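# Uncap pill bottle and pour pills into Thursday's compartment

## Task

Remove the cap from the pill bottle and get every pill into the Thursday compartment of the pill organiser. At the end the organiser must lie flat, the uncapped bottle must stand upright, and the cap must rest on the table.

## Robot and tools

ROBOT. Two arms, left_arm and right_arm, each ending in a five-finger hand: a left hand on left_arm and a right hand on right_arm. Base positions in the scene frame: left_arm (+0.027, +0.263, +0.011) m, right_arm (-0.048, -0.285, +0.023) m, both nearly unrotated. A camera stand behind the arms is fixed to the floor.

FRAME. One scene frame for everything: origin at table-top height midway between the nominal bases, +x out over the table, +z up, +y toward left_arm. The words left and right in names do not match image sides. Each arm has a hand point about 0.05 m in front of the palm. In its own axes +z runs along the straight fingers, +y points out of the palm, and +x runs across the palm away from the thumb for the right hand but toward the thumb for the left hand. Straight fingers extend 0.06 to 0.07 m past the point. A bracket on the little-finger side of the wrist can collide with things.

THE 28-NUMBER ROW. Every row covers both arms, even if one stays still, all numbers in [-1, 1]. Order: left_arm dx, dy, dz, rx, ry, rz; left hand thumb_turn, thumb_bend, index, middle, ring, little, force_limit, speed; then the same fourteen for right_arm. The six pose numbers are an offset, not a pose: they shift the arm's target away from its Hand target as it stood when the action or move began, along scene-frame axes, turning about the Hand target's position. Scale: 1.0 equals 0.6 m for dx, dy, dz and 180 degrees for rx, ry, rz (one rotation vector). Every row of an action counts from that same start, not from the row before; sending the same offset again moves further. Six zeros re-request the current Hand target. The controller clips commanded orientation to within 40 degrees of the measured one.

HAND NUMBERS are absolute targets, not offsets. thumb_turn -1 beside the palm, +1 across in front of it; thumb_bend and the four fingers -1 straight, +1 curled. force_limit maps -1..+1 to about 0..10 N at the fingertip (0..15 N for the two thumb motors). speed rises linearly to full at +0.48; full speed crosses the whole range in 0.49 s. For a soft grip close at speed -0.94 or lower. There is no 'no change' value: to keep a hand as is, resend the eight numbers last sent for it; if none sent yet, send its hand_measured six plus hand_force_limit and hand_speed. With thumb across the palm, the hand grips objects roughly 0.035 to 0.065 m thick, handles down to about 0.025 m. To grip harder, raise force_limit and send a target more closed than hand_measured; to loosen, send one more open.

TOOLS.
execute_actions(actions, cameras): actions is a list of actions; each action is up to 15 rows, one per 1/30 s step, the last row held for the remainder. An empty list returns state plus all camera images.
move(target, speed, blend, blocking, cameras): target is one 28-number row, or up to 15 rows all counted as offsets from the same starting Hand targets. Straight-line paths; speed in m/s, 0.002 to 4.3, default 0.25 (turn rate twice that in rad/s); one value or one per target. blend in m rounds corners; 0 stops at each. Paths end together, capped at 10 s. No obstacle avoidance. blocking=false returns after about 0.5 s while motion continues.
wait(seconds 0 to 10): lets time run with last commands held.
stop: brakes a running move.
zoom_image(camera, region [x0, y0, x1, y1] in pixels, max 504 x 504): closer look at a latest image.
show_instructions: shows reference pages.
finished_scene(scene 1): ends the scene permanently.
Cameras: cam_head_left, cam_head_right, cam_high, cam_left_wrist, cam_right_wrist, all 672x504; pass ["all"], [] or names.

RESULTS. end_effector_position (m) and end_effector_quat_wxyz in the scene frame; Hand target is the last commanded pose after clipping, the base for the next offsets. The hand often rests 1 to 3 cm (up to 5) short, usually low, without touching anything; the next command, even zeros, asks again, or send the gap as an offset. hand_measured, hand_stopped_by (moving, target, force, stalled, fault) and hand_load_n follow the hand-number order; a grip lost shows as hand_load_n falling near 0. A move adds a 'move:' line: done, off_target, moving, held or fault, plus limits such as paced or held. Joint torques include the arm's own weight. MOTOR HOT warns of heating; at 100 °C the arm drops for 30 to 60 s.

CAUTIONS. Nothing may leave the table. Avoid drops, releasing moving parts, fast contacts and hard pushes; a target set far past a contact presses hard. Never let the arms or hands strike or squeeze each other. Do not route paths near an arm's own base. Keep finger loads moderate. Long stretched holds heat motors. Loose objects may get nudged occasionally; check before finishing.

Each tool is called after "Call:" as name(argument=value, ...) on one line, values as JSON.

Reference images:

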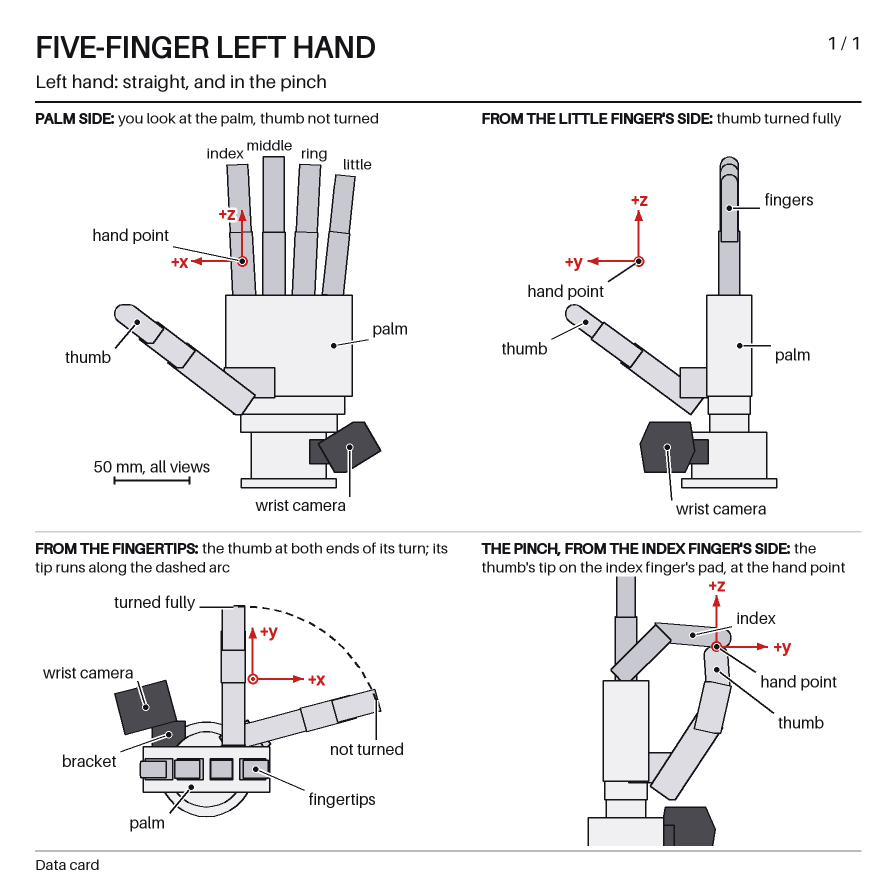

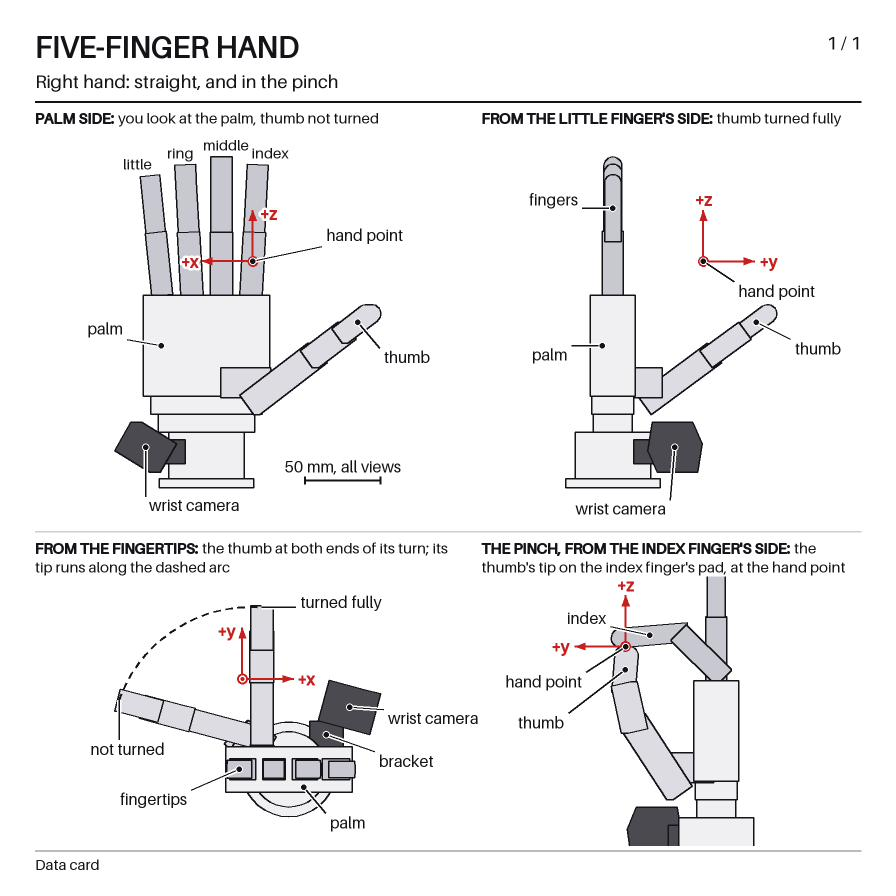

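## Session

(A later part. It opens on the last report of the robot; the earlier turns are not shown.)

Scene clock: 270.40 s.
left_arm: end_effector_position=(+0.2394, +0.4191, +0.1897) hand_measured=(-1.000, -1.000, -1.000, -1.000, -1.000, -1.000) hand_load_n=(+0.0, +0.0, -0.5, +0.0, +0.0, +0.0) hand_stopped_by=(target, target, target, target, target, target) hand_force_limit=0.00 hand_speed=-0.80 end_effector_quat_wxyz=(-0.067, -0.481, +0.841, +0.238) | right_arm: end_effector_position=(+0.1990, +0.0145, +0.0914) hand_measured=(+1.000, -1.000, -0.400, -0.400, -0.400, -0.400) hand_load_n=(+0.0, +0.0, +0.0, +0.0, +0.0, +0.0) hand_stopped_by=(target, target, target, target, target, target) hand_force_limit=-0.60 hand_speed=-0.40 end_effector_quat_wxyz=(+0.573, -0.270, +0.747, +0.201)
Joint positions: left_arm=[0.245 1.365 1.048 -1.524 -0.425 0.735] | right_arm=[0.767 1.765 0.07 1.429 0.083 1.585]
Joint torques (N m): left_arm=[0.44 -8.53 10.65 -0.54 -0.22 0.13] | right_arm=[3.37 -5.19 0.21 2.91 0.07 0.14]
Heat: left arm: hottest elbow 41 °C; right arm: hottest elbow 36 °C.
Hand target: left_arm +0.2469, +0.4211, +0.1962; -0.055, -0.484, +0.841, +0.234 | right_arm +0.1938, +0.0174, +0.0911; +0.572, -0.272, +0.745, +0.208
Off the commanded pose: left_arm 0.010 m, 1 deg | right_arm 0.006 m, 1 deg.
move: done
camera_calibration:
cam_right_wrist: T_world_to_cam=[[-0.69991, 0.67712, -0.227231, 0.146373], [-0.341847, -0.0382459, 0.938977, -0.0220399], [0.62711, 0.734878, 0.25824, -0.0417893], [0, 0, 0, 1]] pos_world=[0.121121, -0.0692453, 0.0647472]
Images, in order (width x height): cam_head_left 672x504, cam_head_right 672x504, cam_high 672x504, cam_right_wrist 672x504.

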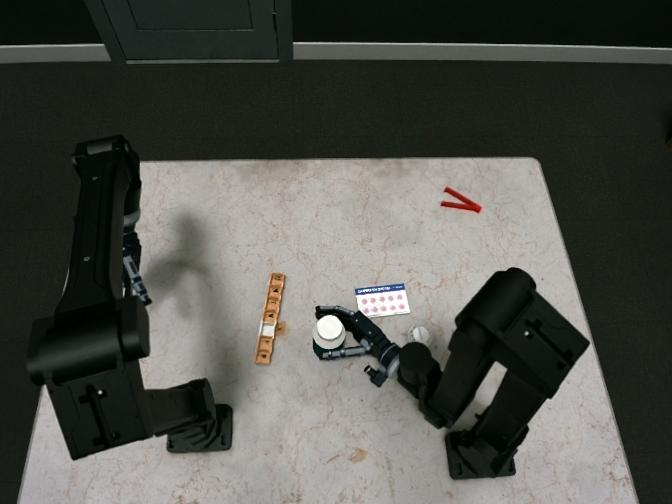

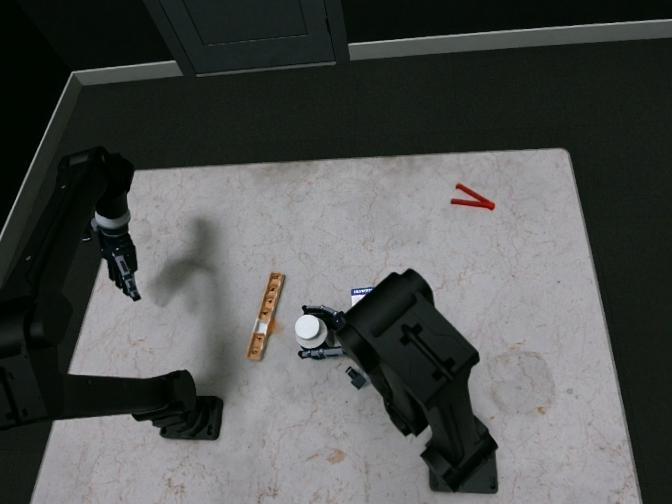

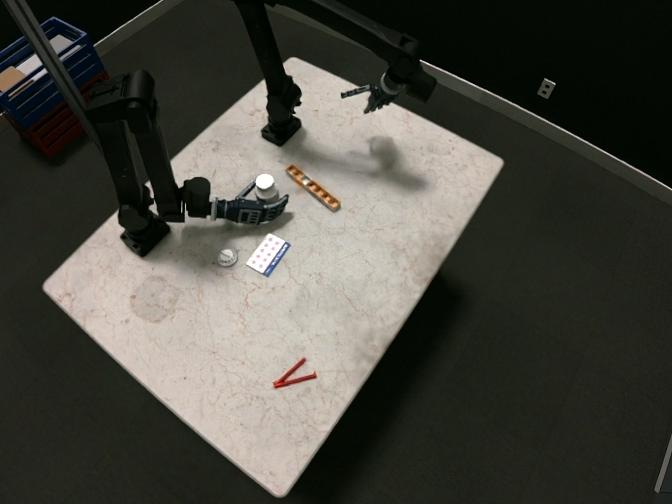

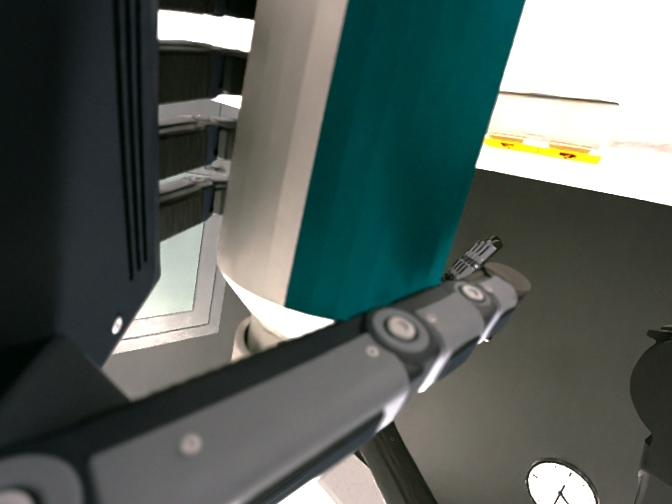

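Call:
move(target=[[0,0,0,0,0,0,-1,-1,-1,-1,-1,-1,0,-0.8,-0.012,0.014,0,0,0,0,1,-1,-0.4,-0.4,-0.4,-0.4,-0.6,-0.4],[0,0,0,0,0,0,-1,-1,-1,-1,-1,-1,0,-0.8,-0.012,0.014,0,0,0,0,1,-1,0.3,0.3,0.3,0.3,-0.5,-0.85]], speed=0.04, cameras=["cam_head_left","cam_right_wrist"])

Scene clock: 275.40 s.
left_arm: end_effector_position=(+0.2394, +0.4191, +0.1897) hand_measured=(-1.000, -1.000, -1.000, -1.000, -1.000, -1.000) hand_load_n=(+0.0, +0.0, +0.0, +0.0, +0.0, +0.0) hand_stopped_by=(target, target, target, target, target, target) hand_force_limit=0.00 hand_speed=-0.80 end_effector_quat_wxyz=(-0.067, -0.481, +0.841, +0.238) | right_arm: end_effector_position=(+0.1912, +0.0222, +0.0918) hand_measured=(+1.000, -1.000, -0.028, -0.040, -0.054, -0.028) hand_load_n=(+3.0, +1.5, +6.0, +0.5, +0.0, +5.0) hand_stopped_by=(target, target, force, force, force, force) hand_force_limit=-0.50 hand_speed=-0.85 end_effector_quat_wxyz=(+0.574, -0.270, +0.747, +0.202)
Joint positions: left_arm=[0.245 1.365 1.048 -1.524 -0.425 0.735] | right_arm=[0.827 1.765 0.07 1.429 0.141 1.601]
Joint torques (N m): left_arm=[0.38 -8.47 10.65 -0.54 -0.22 0.13] | right_arm=[3.43 -5.36 0.49 2.39 0.06 0.14]
Heat: left arm: hottest elbow 41 °C; right arm: hottest elbow 36 °C.
Hand target: left_arm +0.2469, +0.4211, +0.1962; -0.055, -0.484, +0.841, +0.234 | right_arm +0.1867, +0.0258, +0.0911; +0.572, -0.272, +0.745, +0.208
Off the commanded pose: left_arm 0.010 m, 1 deg | right_arm 0.006 m, 1 deg.
move: done
camera_calibration:
cam_right_wrist: T_world_to_cam=[[-0.699239, 0.677723, -0.227501, 0.135656], [-0.343217, -0.0390934, 0.938442, -0.0244587], [0.62711, 0.734278, 0.259941, -0.0428262], [0, 0, 0, 1]] pos_world=[0.113318, -0.0614471, 0.0649472]
Images, in order (width x height): cam_head_left 672x504, cam_right_wrist 672x504.

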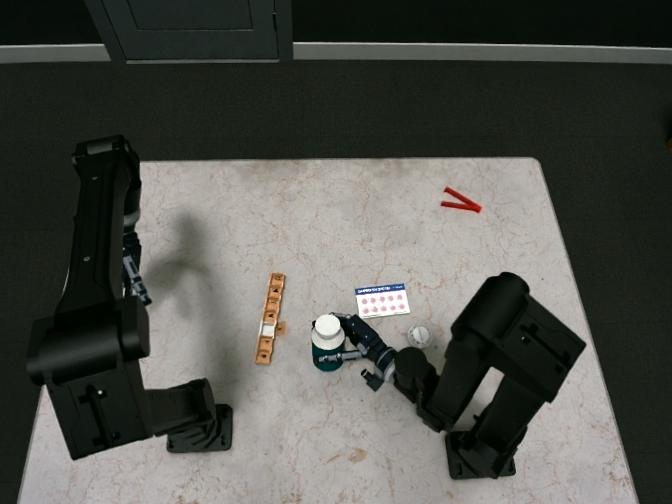

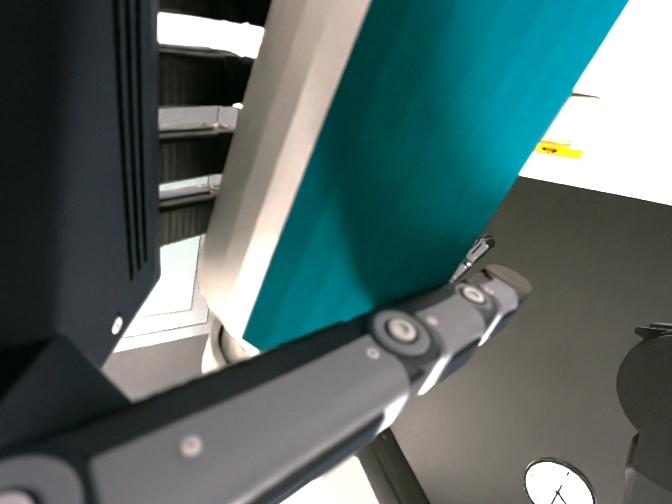

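Call:
move(target=[[0,0,0,0,0,0,-1,-1,-1,-1,-1,-1,0,-0.8,0,0,0,0,0,0,1,-1,-0.2,-0.2,-0.5,-0.6,-0.5,-0.8]], speed=0.04, cameras=["cam_head_left","cam_head_right","cam_high","cam_right_wrist"])

Scene clock: 280.23 s.
left_arm: end_effector_position=(+0.2394, +0.4191, +0.1897) hand_measured=(-1.000, -1.000, -1.000, -1.000, -1.000, -1.000) hand_load_n=(+0.0, +0.0, +0.0, +0.0, +0.0, +0.0) hand_stopped_by=(target, target, target, target, target, target) hand_force_limit=0.00 hand_speed=-0.80 end_effector_quat_wxyz=(-0.067, -0.481, +0.841, +0.238) | right_arm: end_effector_position=(+0.1911, +0.0222, +0.0918) hand_measured=(+1.000, -1.000, -0.200, -0.200, -0.500, -0.600) hand_load_n=(+0.0, +0.0, +0.0, +0.0, +0.0, +0.0) hand_stopped_by=(target, target, target, target, target, target) hand_force_limit=-0.50 hand_speed=-0.80 end_effector_quat_wxyz=(+0.574, -0.270, +0.747, +0.202)
Joint positions: left_arm=[0.245 1.365 1.048 -1.524 -0.425 0.735] | right_arm=[0.827 1.765 0.07 1.429 0.141 1.601]
Joint torques (N m): left_arm=[0.44 -8.53 10.66 -0.54 -0.22 0.13] | right_arm=[3.37 -5.36 0.49 2.4 0.06 0.13]
Heat: left arm: hottest elbow 41 °C; right arm: hottest elbow 35 °C.
Hand target: left_arm +0.2469, +0.4211, +0.1962; -0.055, -0.484, +0.841, +0.234 | right_arm +0.1866, +0.0258, +0.0911; +0.572, -0.272, +0.745, +0.208
Off the commanded pose: left_arm 0.010 m, 1 deg | right_arm 0.006 m, 1 deg.
move: done
camera_calibration:
cam_right_wrist: T_world_to_cam=[[-0.699503, 0.677463, -0.227461, 0.13553], [-0.34318, -0.0392563, 0.938449, -0.0245037], [0.626836, 0.734508, 0.259952, -0.0427923], [0, 0, 0, 1]] pos_world=[0.113218, -0.0613471, 0.0649472]
Images, in order (width x height): cam_head_left 672x504, cam_head_right 672x504, cam_high 672x504, cam_right_wrist 672x504.

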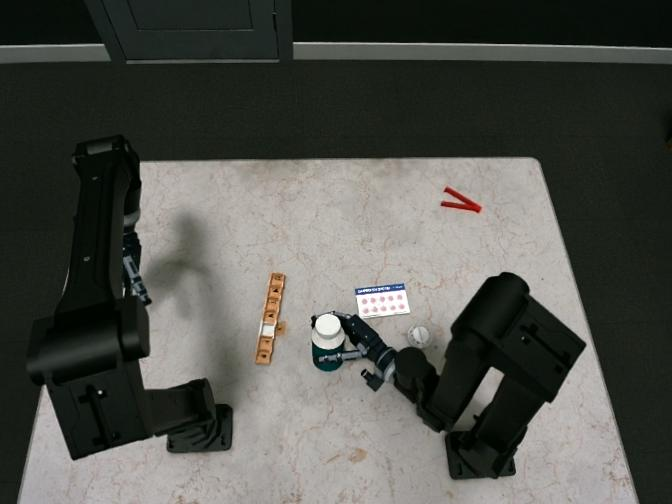

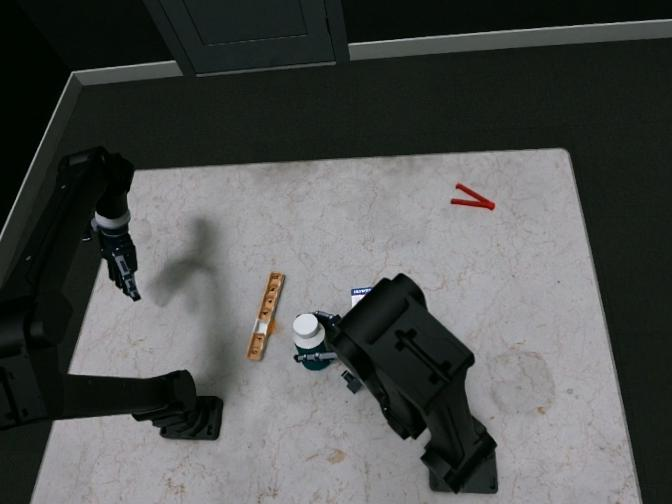

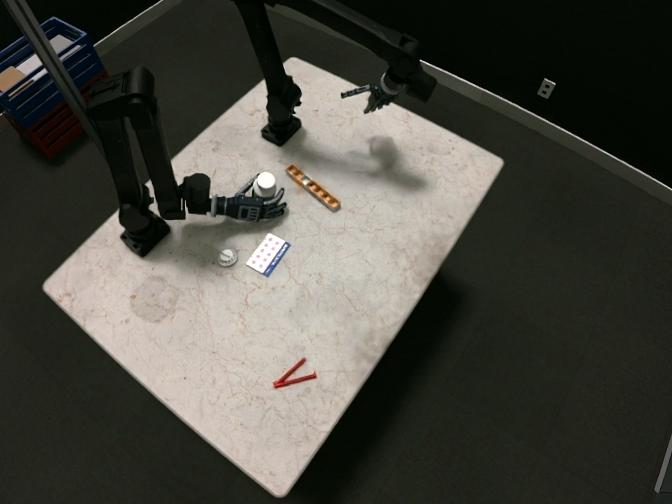

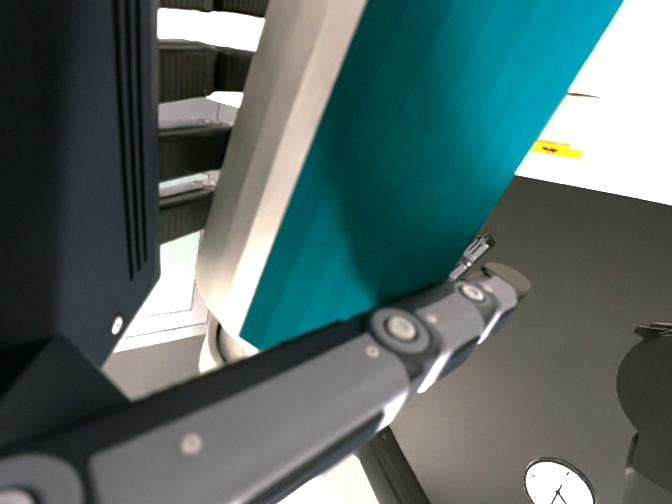

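Call:
move(target=[[0,0,0,0,0,0,-1,-1,-1,-1,-1,-1,0,-0.8,0,0,0,0,0,0,1,-1,-0.5,-0.5,-0.6,-0.6,-0.5,-0.8]], speed=0.04, cameras=["cam_head_left","cam_head_right","cam_high","cam_right_wrist"])

Call:
zoom_image(camera="cam_head_left", region=[280, 280, 400, 400])

Call:
zoom_image(camera="cam_high", region=[190, 140, 310, 240])

Scene clock: 285.07 s.
left_arm: end_effector_position=(+0.2394, +0.4191, +0.1897) hand_measured=(-1.000, -1.000, -1.000, -1.000, -1.000, -1.000) hand_load_n=(+0.0, +0.0, +0.0, +0.0, +0.0, +0.0) hand_stopped_by=(target, target, target, target, target, target) hand_force_limit=0.00 hand_speed=-0.80 end_effector_quat_wxyz=(-0.067, -0.481, +0.841, +0.238) | right_arm: end_effector_position=(+0.1911, +0.0222, +0.0918) hand_measured=(+1.000, -1.000, -0.500, -0.500, -0.600, -0.600) hand_load_n=(+0.0, +0.0, +0.0, +0.0, +0.0, +0.0) hand_stopped_by=(target, target, target, target, target, target) hand_force_limit=-0.50 hand_speed=-0.80 end_effector_quat_wxyz=(+0.574, -0.270, +0.747, +0.202)
Joint positions: left_arm=[0.245 1.365 1.048 -1.524 -0.425 0.735] | right_arm=[0.827 1.765 0.07 1.429 0.141 1.601]
Joint torques (N m): left_arm=[0.56 -8.53 10.63 -0.54 -0.22 0.13] | right_arm=[3.37 -5.3 0.49 2.39 0.07 0.13]
Heat: left arm: hottest elbow 41 °C; right arm: hottest elbow 35 °C.
Hand target: left_arm +0.2469, +0.4211, +0.1962; -0.055, -0.484, +0.841, +0.234 | right_arm +0.1867, +0.0258, +0.0911; +0.572, -0.272, +0.745, +0.208
Off the commanded pose: left_arm 0.010 m, 1 deg | right_arm 0.006 m, 1 deg.
move: done
camera_calibration:
cam_right_wrist: T_world_to_cam=[[-0.699503, 0.677463, -0.227461, 0.13553], [-0.34318, -0.0392563, 0.938449, -0.0245037], [0.626836, 0.734508, 0.259952, -0.0427923], [0, 0, 0, 1]] pos_world=[0.113218, -0.0613471, 0.0649472]
Images, in order (width x height): cam_head_left 672x504, cam_head_right 672x504, cam_high 672x504, cam_right_wrist 672x504.

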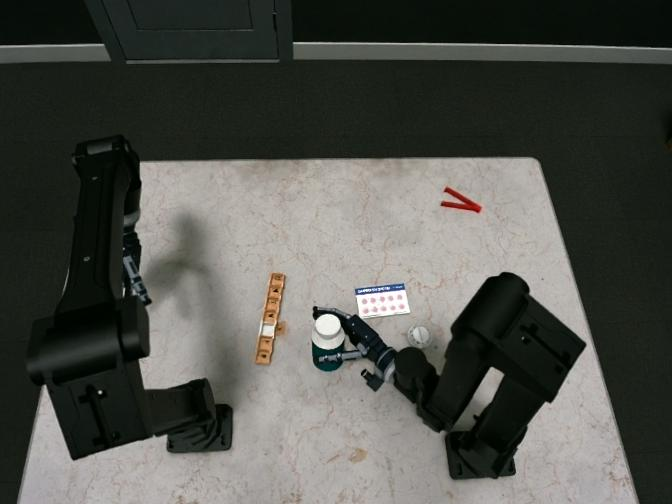

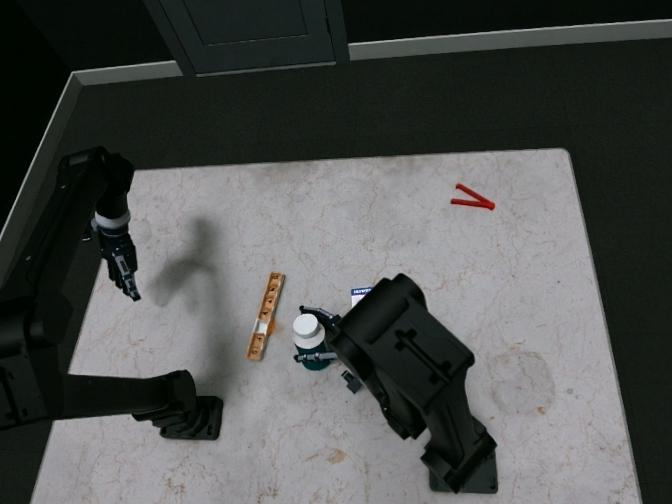

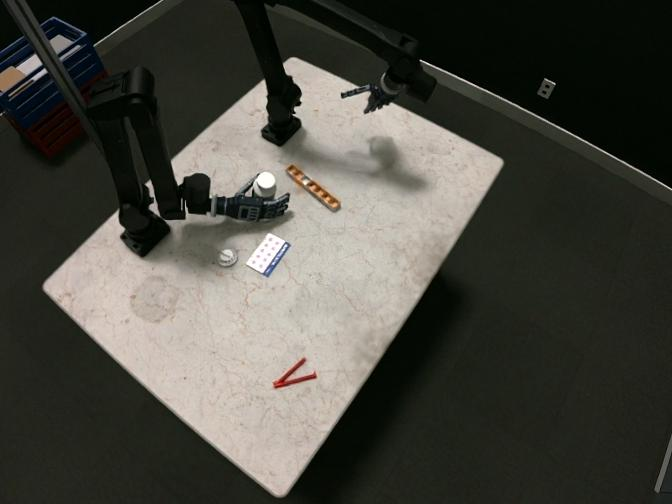

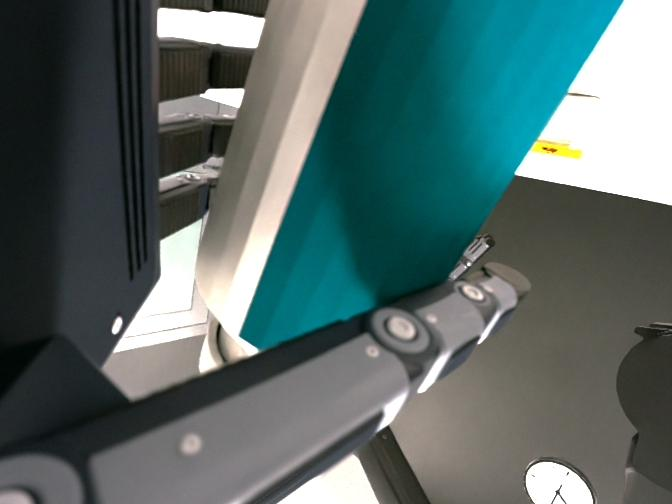

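Scaled by 4.200 from the camera's 672x504 image, which has a finer 960x720 frame.

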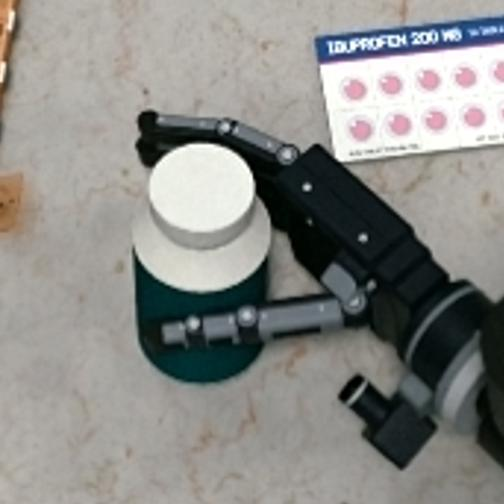

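Scaled by 4.200 from the camera's 672x504 image, which has a finer 960x720 frame.

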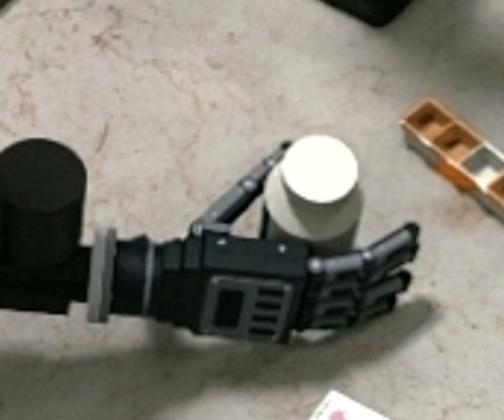

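Call:
move(target=[[0,0,0,0,0,0,-1,-1,-1,-1,-1,-1,0,-0.8,0,0,0,0,0,0,1,-1,-0.85,-0.85,-0.8,-0.6,-0.5,-0.8],[0,0,0,0,0,0,-1,-1,-1,-1,-1,-1,0,-0.8,0.0063,-0.0077,0.003,0,0,0,1,-1,-0.85,-0.85,-0.8,-0.6,-0.5,-0.8]], speed=0.04, cameras=["cam_head_left","cam_high","cam_right_wrist"])

Call:
zoom_image(camera="cam_head_left", region=[280, 280, 400, 400])

Scene clock: 311.00 s.
left_arm: end_effector_position=(+0.2394, +0.4191, +0.1897) hand_measured=(-1.000, -1.000, -1.000, -1.000, -1.000, -1.000) hand_load_n=(+0.0, -0.5, +0.0, +0.0, +0.0, +0.0) hand_stopped_by=(target, target, target, target, target, target) hand_force_limit=0.00 hand_speed=-0.80 end_effector_quat_wxyz=(-0.067, -0.481, +0.841, +0.238) | right_arm: end_effector_position=(+0.1866, +0.0252, +0.0920) hand_measured=(+1.000, -1.000, -0.850, -0.850, -0.800, -0.600) hand_load_n=(-0.5, +0.0, +0.0, +0.0, +0.0, +0.0) hand_stopped_by=(target, target, target, target, target, target) hand_force_limit=-0.50 hand_speed=-0.80 end_effector_quat_wxyz=(+0.570, -0.277, +0.744, +0.211)
Joint positions: left_arm=[0.245 1.365 1.048 -1.524 -0.425 0.735] | right_arm=[0.827 1.765 0.07 1.429 0.114 1.601]
Joint torques (N m): left_arm=[0.5 -8.53 10.66 -0.54 -0.21 0.13] | right_arm=[0.79 -6.65 0.21 1.99 -0.11 0.05]
Heat: left arm: hottest elbow 41 °C; right arm: hottest elbow 34 °C.
Hand target: left_arm +0.2469, +0.4211, +0.1962; -0.055, -0.484, +0.841, +0.234 | right_arm +0.1904, +0.0212, +0.0929; +0.572, -0.272, +0.745, +0.208
Off the commanded pose: left_arm 0.010 m, 1 deg | right_arm 0.006 m, 1 deg.
move: done
camera_calibration:
cam_right_wrist: T_world_to_cam=[[-0.717651, 0.660503, -0.220709, 0.133641], [-0.337185, -0.0522588, 0.939987, -0.0270521], [0.609331, 0.749002, 0.260215, -0.0392884], [0, 0, 0, 1]] pos_world=[0.110725, -0.0602568, 0.0651478]
Images, in order (width x height): cam_head_left 672x504, cam_high 672x504, cam_right_wrist 672x504.

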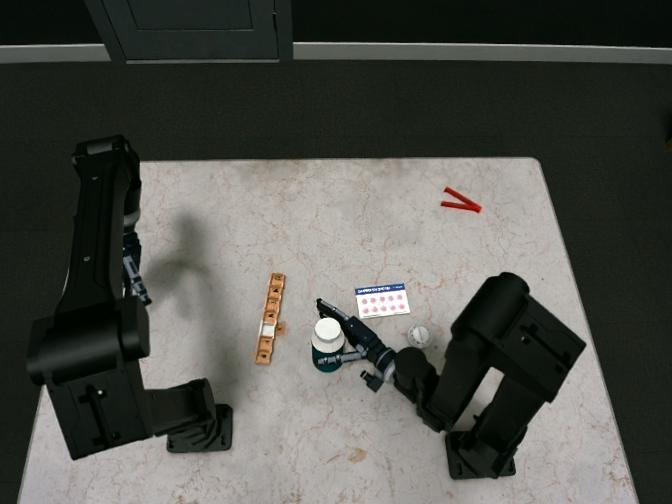

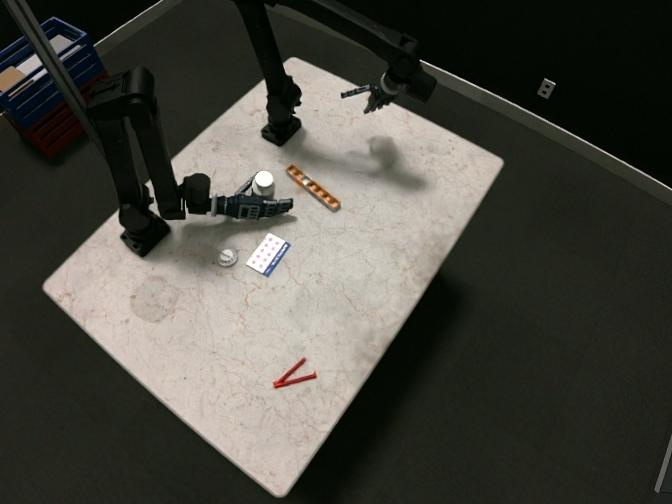

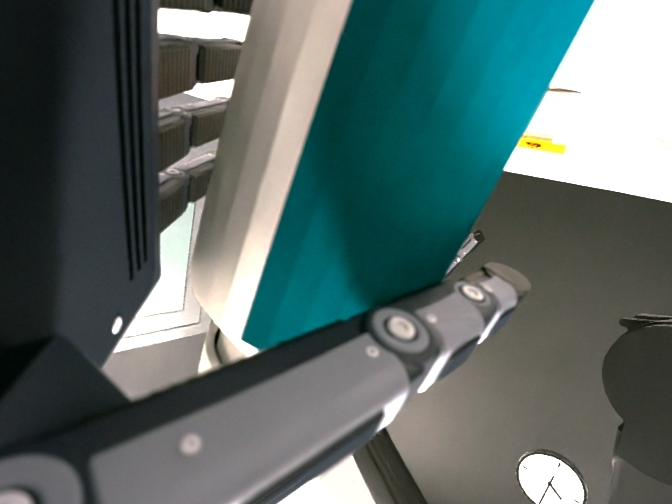

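Scaled by 4.200 from the camera's 672x504 image, which has a finer 960x720 frame.

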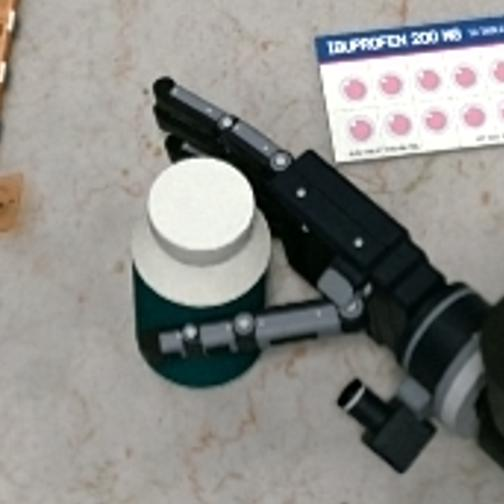

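Call:
move(target=[[0,0,0,0,0,0,-1,-1,-1,-1,-1,-1,0,-0.8,0,0,0,0,0,0,1,-0.3,-0.85,-0.85,-0.8,-0.6,-0.5,-0.8]], speed=0.04, cameras=["cam_head_left","cam_high","cam_right_wrist"])

Call:
zoom_image(camera="cam_head_left", region=[280, 280, 400, 400])

Scene clock: 336.40 s.
left_arm: end_effector_position=(+0.2394, +0.4191, +0.1897) hand_measured=(-1.000, -1.000, -1.000, -1.000, -1.000, -1.000) hand_load_n=(+0.0, +0.0, +0.0, +0.0, +0.0, +0.0) hand_stopped_by=(target, target, target, target, target, target) hand_force_limit=0.00 hand_speed=-0.80 end_effector_quat_wxyz=(-0.067, -0.481, +0.841, +0.238) | right_arm: end_effector_position=(+0.1866, +0.0252, +0.0920) hand_measured=(+1.000, -0.470, -0.850, -0.850, -0.800, -0.600) hand_load_n=(+1.0, +4.0, +0.0, +0.0, +0.0, +1.0) hand_stopped_by=(target, force, target, target, target, target) hand_force_limit=-0.50 hand_speed=-0.80 end_effector_quat_wxyz=(+0.570, -0.277, +0.744, +0.211)
Joint positions: left_arm=[0.245 1.365 1.048 -1.524 -0.425 0.735] | right_arm=[0.827 1.765 0.07 1.429 0.114 1.601]
Joint torques (N m): left_arm=[0.56 -8.59 10.66 -0.54 -0.21 0.13] | right_arm=[0.79 -6.71 0.21 1.99 -0.08 0.05]
Heat: left arm: hottest elbow 41 °C; right arm: hottest elbow 33 °C.
Hand target: left_arm +0.2469, +0.4211, +0.1962; -0.055, -0.484, +0.841, +0.234 | right_arm +0.1904, +0.0212, +0.0929; +0.572, -0.272, +0.745, +0.208
Off the commanded pose: left_arm 0.010 m, 1 deg | right_arm 0.006 m, 1 deg.
move: done
camera_calibration:
cam_right_wrist: T_world_to_cam=[[-0.717909, 0.660236, -0.22067, 0.133651], [-0.337141, -0.0524175, 0.939994, -0.027067], [0.609051, 0.749227, 0.260223, -0.0392443], [0, 0, 0, 1]] pos_world=[0.110725, -0.0602569, 0.0651478]
Images, in order (width x height): cam_head_left 672x504, cam_high 672x504, cam_right_wrist 672x504.

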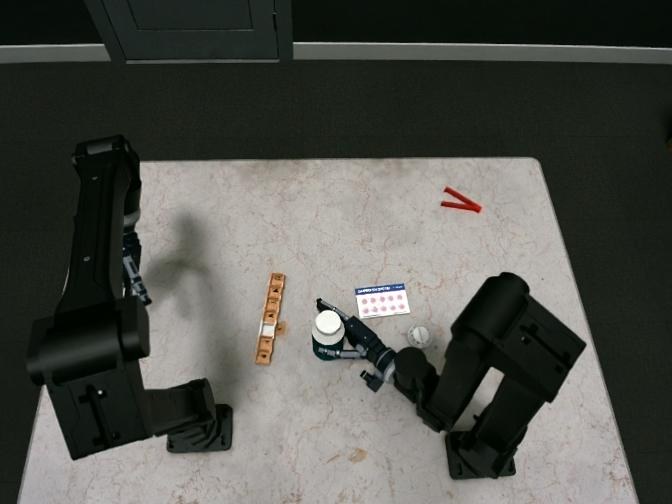

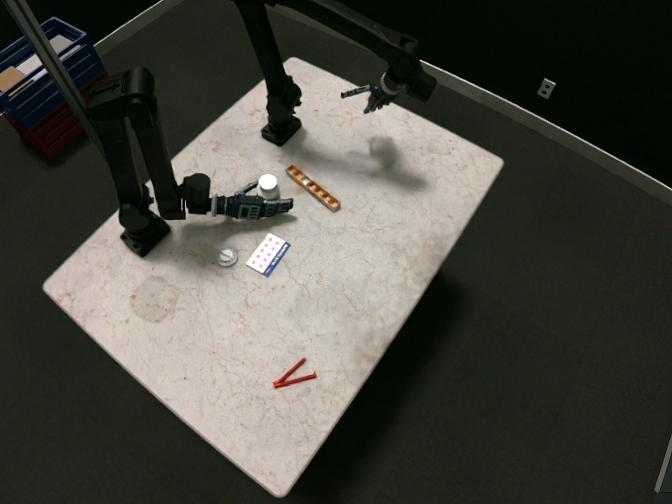

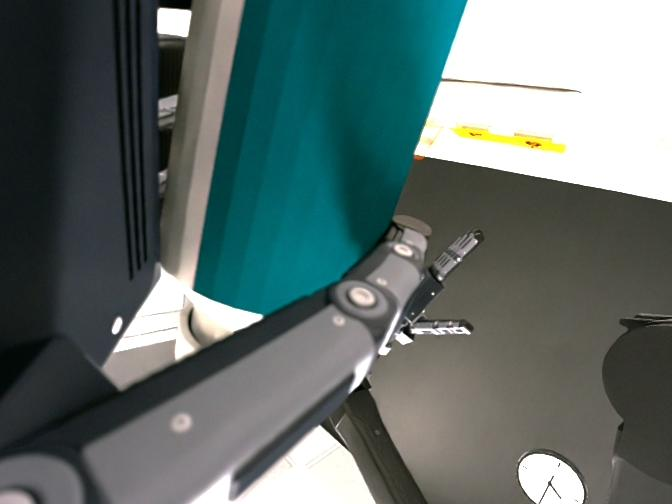

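Scaled by 4.200 from the camera's 672x504 image, which has a finer 960x720 frame.

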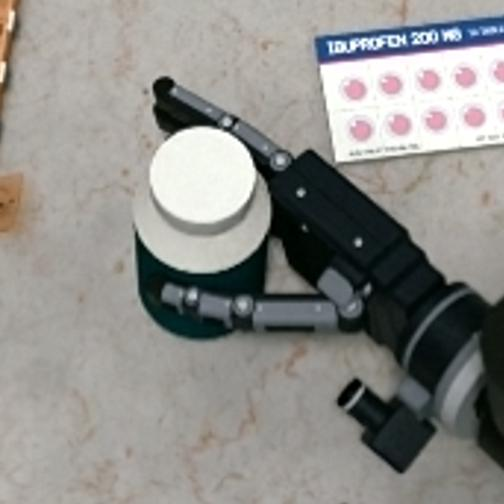

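Call:
move(target=[[0,0,0,0,0,0,-1,-1,-1,-1,-1,-1,0,-0.8,0,0,0,0,0,0,1,-0.3,0.3,0.3,-0.6,-0.6,-0.5,-0.88]], speed=0.04, cameras=["cam_head_left","cam_head_right","cam_high","cam_right_wrist"])

Call:
zoom_image(camera="cam_head_left", region=[280, 280, 400, 400])

Scene clock: 343.37 s.
left_arm: end_effector_position=(+0.2394, +0.4191, +0.1897) hand_measured=(-1.000, -1.000, -1.000, -1.000, -1.000, -1.000) hand_load_n=(+0.0, +0.0, +0.0, +0.0, +0.0, +0.0) hand_stopped_by=(target, target, target, target, target, target) hand_force_limit=0.00 hand_speed=-0.80 end_effector_quat_wxyz=(-0.067, -0.481, +0.841, +0.238) | right_arm: end_effector_position=(+0.1866, +0.0252, +0.0920) hand_measured=(+1.000, -0.472, -0.484, -0.506, -0.600, -0.600) hand_load_n=(-0.5, +16.5, +3.0, +1.0, +0.0, +0.0) hand_stopped_by=(target, force, force, force, target, target) hand_force_limit=-0.50 hand_speed=-0.88 end_effector_quat_wxyz=(+0.570, -0.277, +0.744, +0.211)
Joint positions: left_arm=[0.245 1.365 1.048 -1.524 -0.425 0.735] | right_arm=[0.827 1.765 0.07 1.429 0.114 1.601]
Joint torques (N m): left_arm=[0.56 -8.47 10.66 -0.53 -0.22 0.13] | right_arm=[0.73 -6.71 0.21 1.99 -0.09 0.05]
Heat: left arm: hottest elbow 41 °C; right arm: hottest elbow 33 °C.
Hand target: left_arm +0.2469, +0.4211, +0.1962; -0.055, -0.484, +0.841, +0.234 | right_arm +0.1904, +0.0212, +0.0929; +0.572, -0.272, +0.745, +0.208
Off the commanded pose: left_arm 0.010 m, 1 deg | right_arm 0.006 m, 1 deg.
move: done
camera_calibration:
cam_right_wrist: T_world_to_cam=[[-0.717909, 0.660236, -0.22067, 0.133651], [-0.337141, -0.0524175, 0.939994, -0.027067], [0.609051, 0.749227, 0.260223, -0.0392443], [0, 0, 0, 1]] pos_world=[0.110725, -0.0602569, 0.0651478]
Images, in order (width x height): cam_head_left 672x504, cam_head_right 672x504, cam_high 672x504, cam_right_wrist 672x504.

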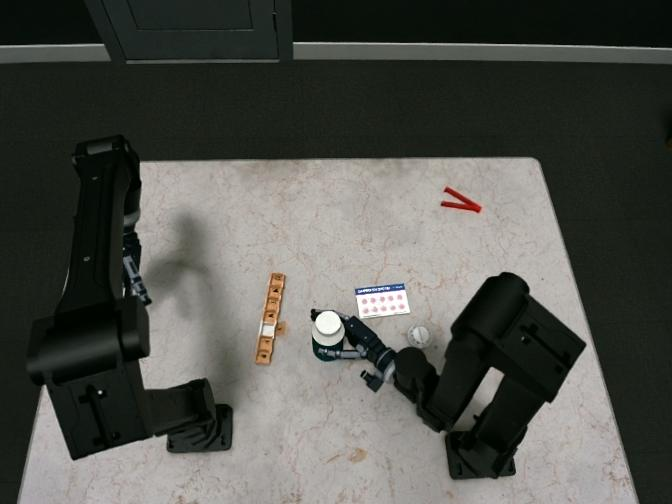

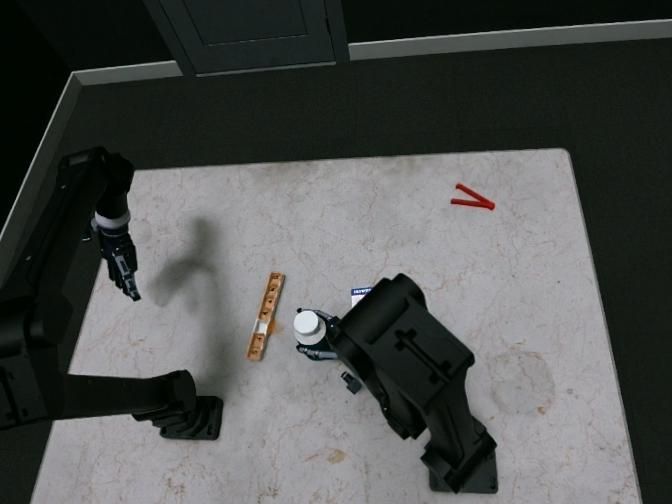

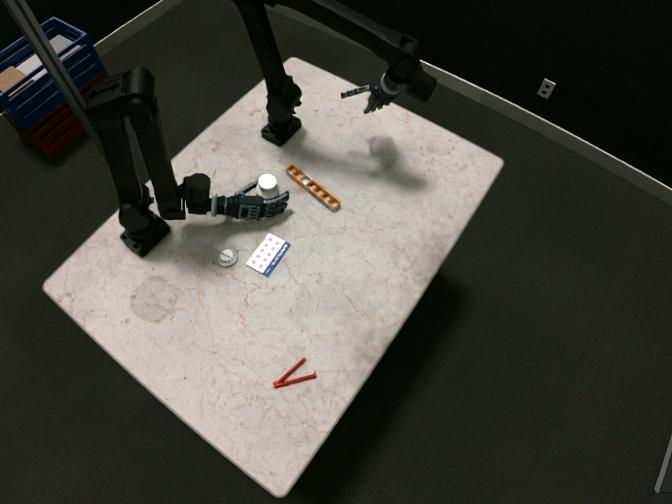

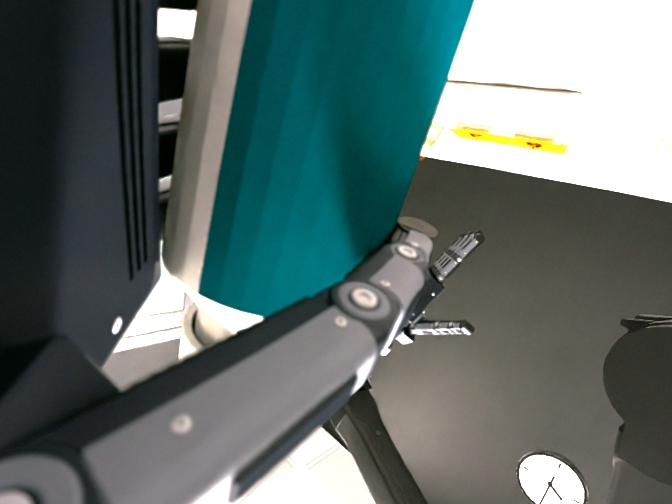

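Scaled by 4.200 from the camera's 672x504 image, which has a finer 960x720 frame.

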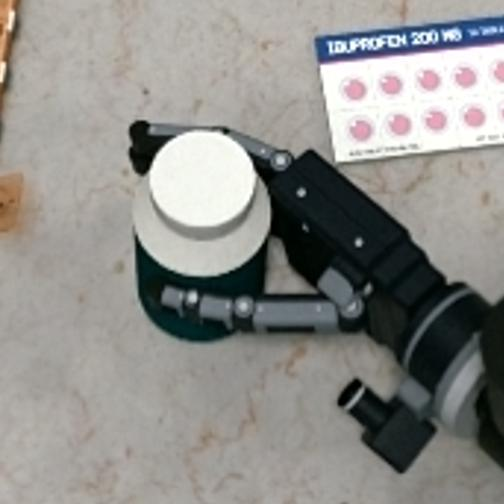

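Call:
move(target=[[0,0,0,0,0,0,-1,-1,-1,-1,-1,-1,0,-0.8,0,0,0,0,0,0,1,-0.3,-0.5,-0.52,-0.6,-0.6,-0.5,-0.88]], speed=0.04)

Scene clock: 348.23 s.
left_arm: end_effector_position=(+0.2394, +0.4191, +0.1897) hand_measured=(-1.000, -1.000, -1.000, -1.000, -1.000, -1.000) hand_load_n=(+0.0, +0.0, +0.0, +0.0, +0.0, +0.0) hand_stopped_by=(target, target, target, target, target, target) hand_force_limit=0.00 hand_speed=-0.80 end_effector_quat_wxyz=(-0.067, -0.481, +0.841, +0.238) | right_arm: end_effector_position=(+0.1866, +0.0252, +0.0920) hand_measured=(+1.000, -0.472, -0.500, -0.520, -0.600, -0.600) hand_load_n=(-0.5, +14.5, +2.5, +1.0, +0.0, +0.0) hand_stopped_by=(target, force, force, target, target, target) hand_force_limit=-0.50 hand_speed=-0.88 end_effector_quat_wxyz=(+0.570, -0.277, +0.744, +0.211)
Joint positions: left_arm=[0.245 1.365 1.048 -1.524 -0.425 0.735] | right_arm=[0.827 1.765 0.07 1.429 0.114 1.601]
Joint torques (N m): left_arm=[0.56 -8.59 10.66 -0.54 -0.22 0.13] | right_arm=[0.79 -6.71 0.21 1.99 -0.09 0.05]
Heat: left arm: hottest elbow 41 °C; right arm: hottest elbow 33 °C.
Hand target: left_arm +0.2469, +0.4211, +0.1962; -0.055, -0.484, +0.841, +0.234 | right_arm +0.1904, +0.0212, +0.0929; +0.572, -0.272, +0.745, +0.208
Off the commanded pose: left_arm 0.010 m, 1 deg | right_arm 0.006 m, 1 deg.
move: done

Call:
move(target=[[0,0,0,0,0,0,-1,-1,-1,-1,-1,-1,0,-0.8,0,0,0,0,0,0,1,-0.49,-0.5,-0.52,-0.6,-0.6,-0.5,-0.88]], speed=0.04)

Scene clock: 350.17 s.
left_arm: end_effector_position=(+0.2394, +0.4191, +0.1897) hand_measured=(-1.000, -1.000, -1.000, -1.000, -1.000, -1.000) hand_load_n=(+0.5, +0.0, +0.0, +0.0, +0.0, +0.0) hand_stopped_by=(target, target, target, target, target, target) hand_force_limit=0.00 hand_speed=-0.80 end_effector_quat_wxyz=(-0.067, -0.481, +0.841, +0.238) | right_arm: end_effector_position=(+0.1866, +0.0252, +0.0920) hand_measured=(+1.000, -0.494, -0.500, -0.520, -0.600, -0.600) hand_load_n=(-1.0, +6.5, +1.5, +0.5, +0.0, +0.0) hand_stopped_by=(target, force, force, target, target, target) hand_force_limit=-0.50 hand_speed=-0.88 end_effector_quat_wxyz=(+0.570, -0.277, +0.744, +0.211)
Joint positions: left_arm=[0.245 1.365 1.048 -1.524 -0.425 0.735] | right_arm=[0.827 1.765 0.07 1.429 0.114 1.601]
Joint torques (N m): left_arm=[0.56 -8.47 10.65 -0.53 -0.22 0.13] | right_arm=[0.79 -6.65 0.21 1.99 -0.09 0.06]
Heat: left arm: hottest elbow 41 °C; right arm: hottest shoulder 33 °C.
Hand target: left_arm +0.2469, +0.4211, +0.1962; -0.055, -0.484, +0.841, +0.234 | right_arm +0.1904, +0.0212, +0.0929; +0.572, -0.272, +0.745, +0.208
Off the commanded pose: left_arm 0.010 m, 1 deg | right_arm 0.006 m, 1 deg.
move: done

Call:
move(target=[[-0.0782,-0.4352,0.173,-0.3356,-0.2841,-0.1502,1,-1,-0.5,-0.5,-1,-1,-0.5,0,0,0,0,0,0,0,1,-0.49,-0.5,-0.52,-0.6,-0.6,-0.5,-0.88],[-0.0978,-0.7388,0.123,-0.3356,-0.2841,-0.1502,1,-1,-0.5,-0.5,-1,-1,-0.5,0,0,0,0,0,0,0,1,-0.49,-0.5,-0.52,-0.6,-0.6,-0.5,-0.88]], speed=0.15, cameras=["all"])

Scene clock: 383.23 s.
left_arm: end_effector_position=(+0.1877, -0.0137, +0.2614) hand_measured=(+1.000, -1.000, -0.500, -0.500, -1.000, -1.000) hand_load_n=(+0.0, +0.0, +0.0, +0.0, +0.0, +0.0) hand_stopped_by=(target, target, target, target, target, target) hand_force_limit=-0.50 hand_speed=0.00 end_effector_quat_wxyz=(+0.118, -0.253, +0.871, -0.404) | right_arm: end_effector_position=(+0.1866, +0.0252, +0.0920) hand_measured=(+1.000, -0.494, -0.500, -0.520, -0.600, -0.600) hand_load_n=(-1.0, +7.0, +1.5, +0.0, +0.0, +0.0) hand_stopped_by=(target, force, force, target, target, target) hand_force_limit=-0.50 hand_speed=-0.88 end_effector_quat_wxyz=(+0.570, -0.277, +0.744, +0.211)
Joint positions: left_arm=[-0.934 0.699 0.814 -0.819 0.067 0.058] | right_arm=[0.827 1.765 0.07 1.429 0.114 1.601]
Joint torques (N m): left_arm=[-0.97 -2.02 12.03 1.87 0.02 0.03] | right_arm=[0.73 -6.71 0.23 1.99 -0.09 0.05]
Motor temperatures (°C): left_arm=[28 30 41 28 31 31] | right_arm=[30 33 32 32 31 28]
Heat: left arm: hottest elbow 41 °C; right arm: hottest shoulder 33 °C.
Hand target: left_arm +0.1881, -0.0222, +0.2701; +0.119, -0.249, +0.867, -0.416 | right_arm +0.1904, +0.0212, +0.0929; +0.572, -0.272, +0.745, +0.208
Off the commanded pose: left_arm 0.012 m, 2 deg | right_arm 0.006 m, 1 deg.
move: off_target (left_arm)
camera_calibration:
cam_left_wrist: T_world_to_cam=[[0.049138, -0.687789, 0.724246, -0.202629], [-0.98462, 0.0883624, 0.150718, 0.140499], [-0.167658, -0.720513, -0.672869, 0.311151], [0, 0, 0, 1]] pos_world=[0.200462, 0.0724077, 0.334942]
cam_right_wrist: T_world_to_cam=[[-0.717909, 0.660236, -0.22067, 0.133651], [-0.337141, -0.0524175, 0.939994, -0.027067], [0.609051, 0.749227, 0.260223, -0.0392443], [0, 0, 0, 1]] pos_world=[0.110725, -0.0602569, 0.0651478]

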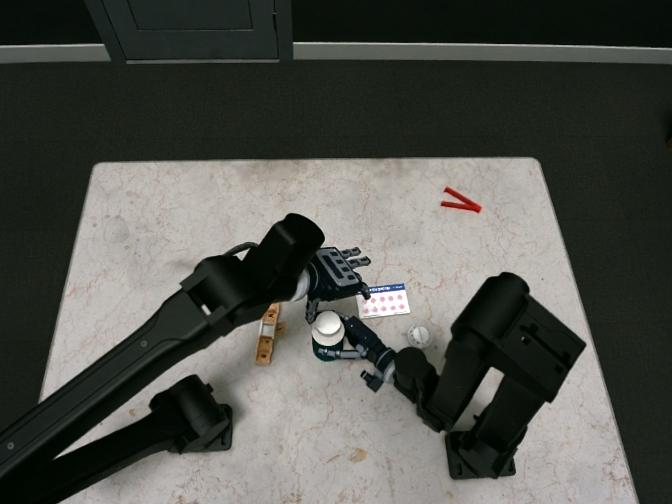

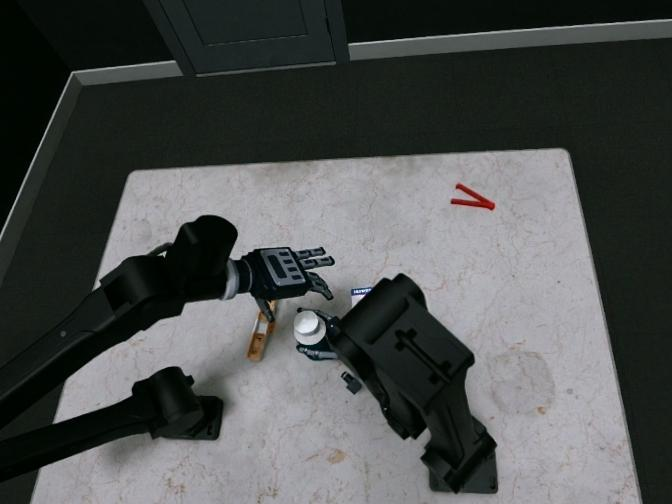

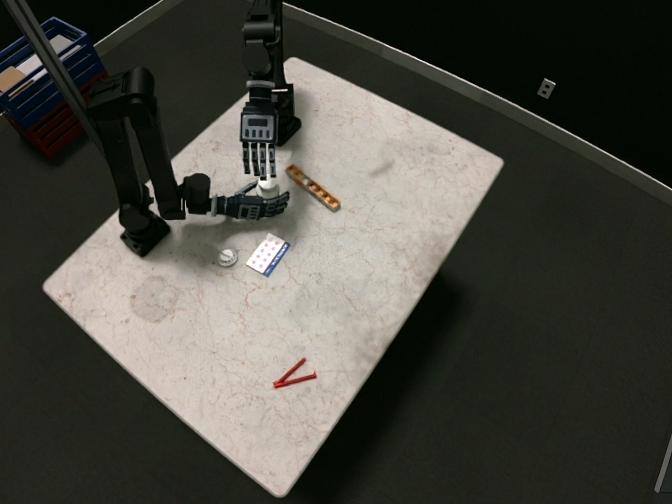

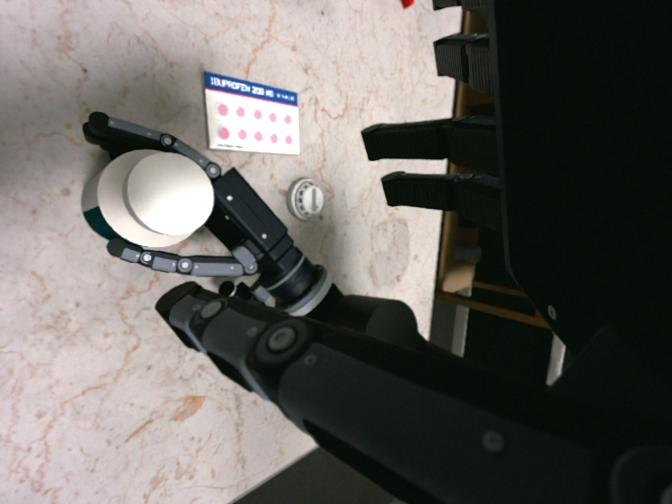

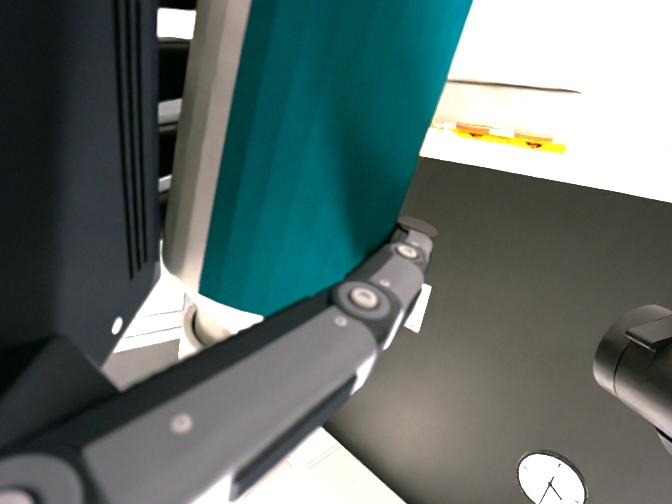

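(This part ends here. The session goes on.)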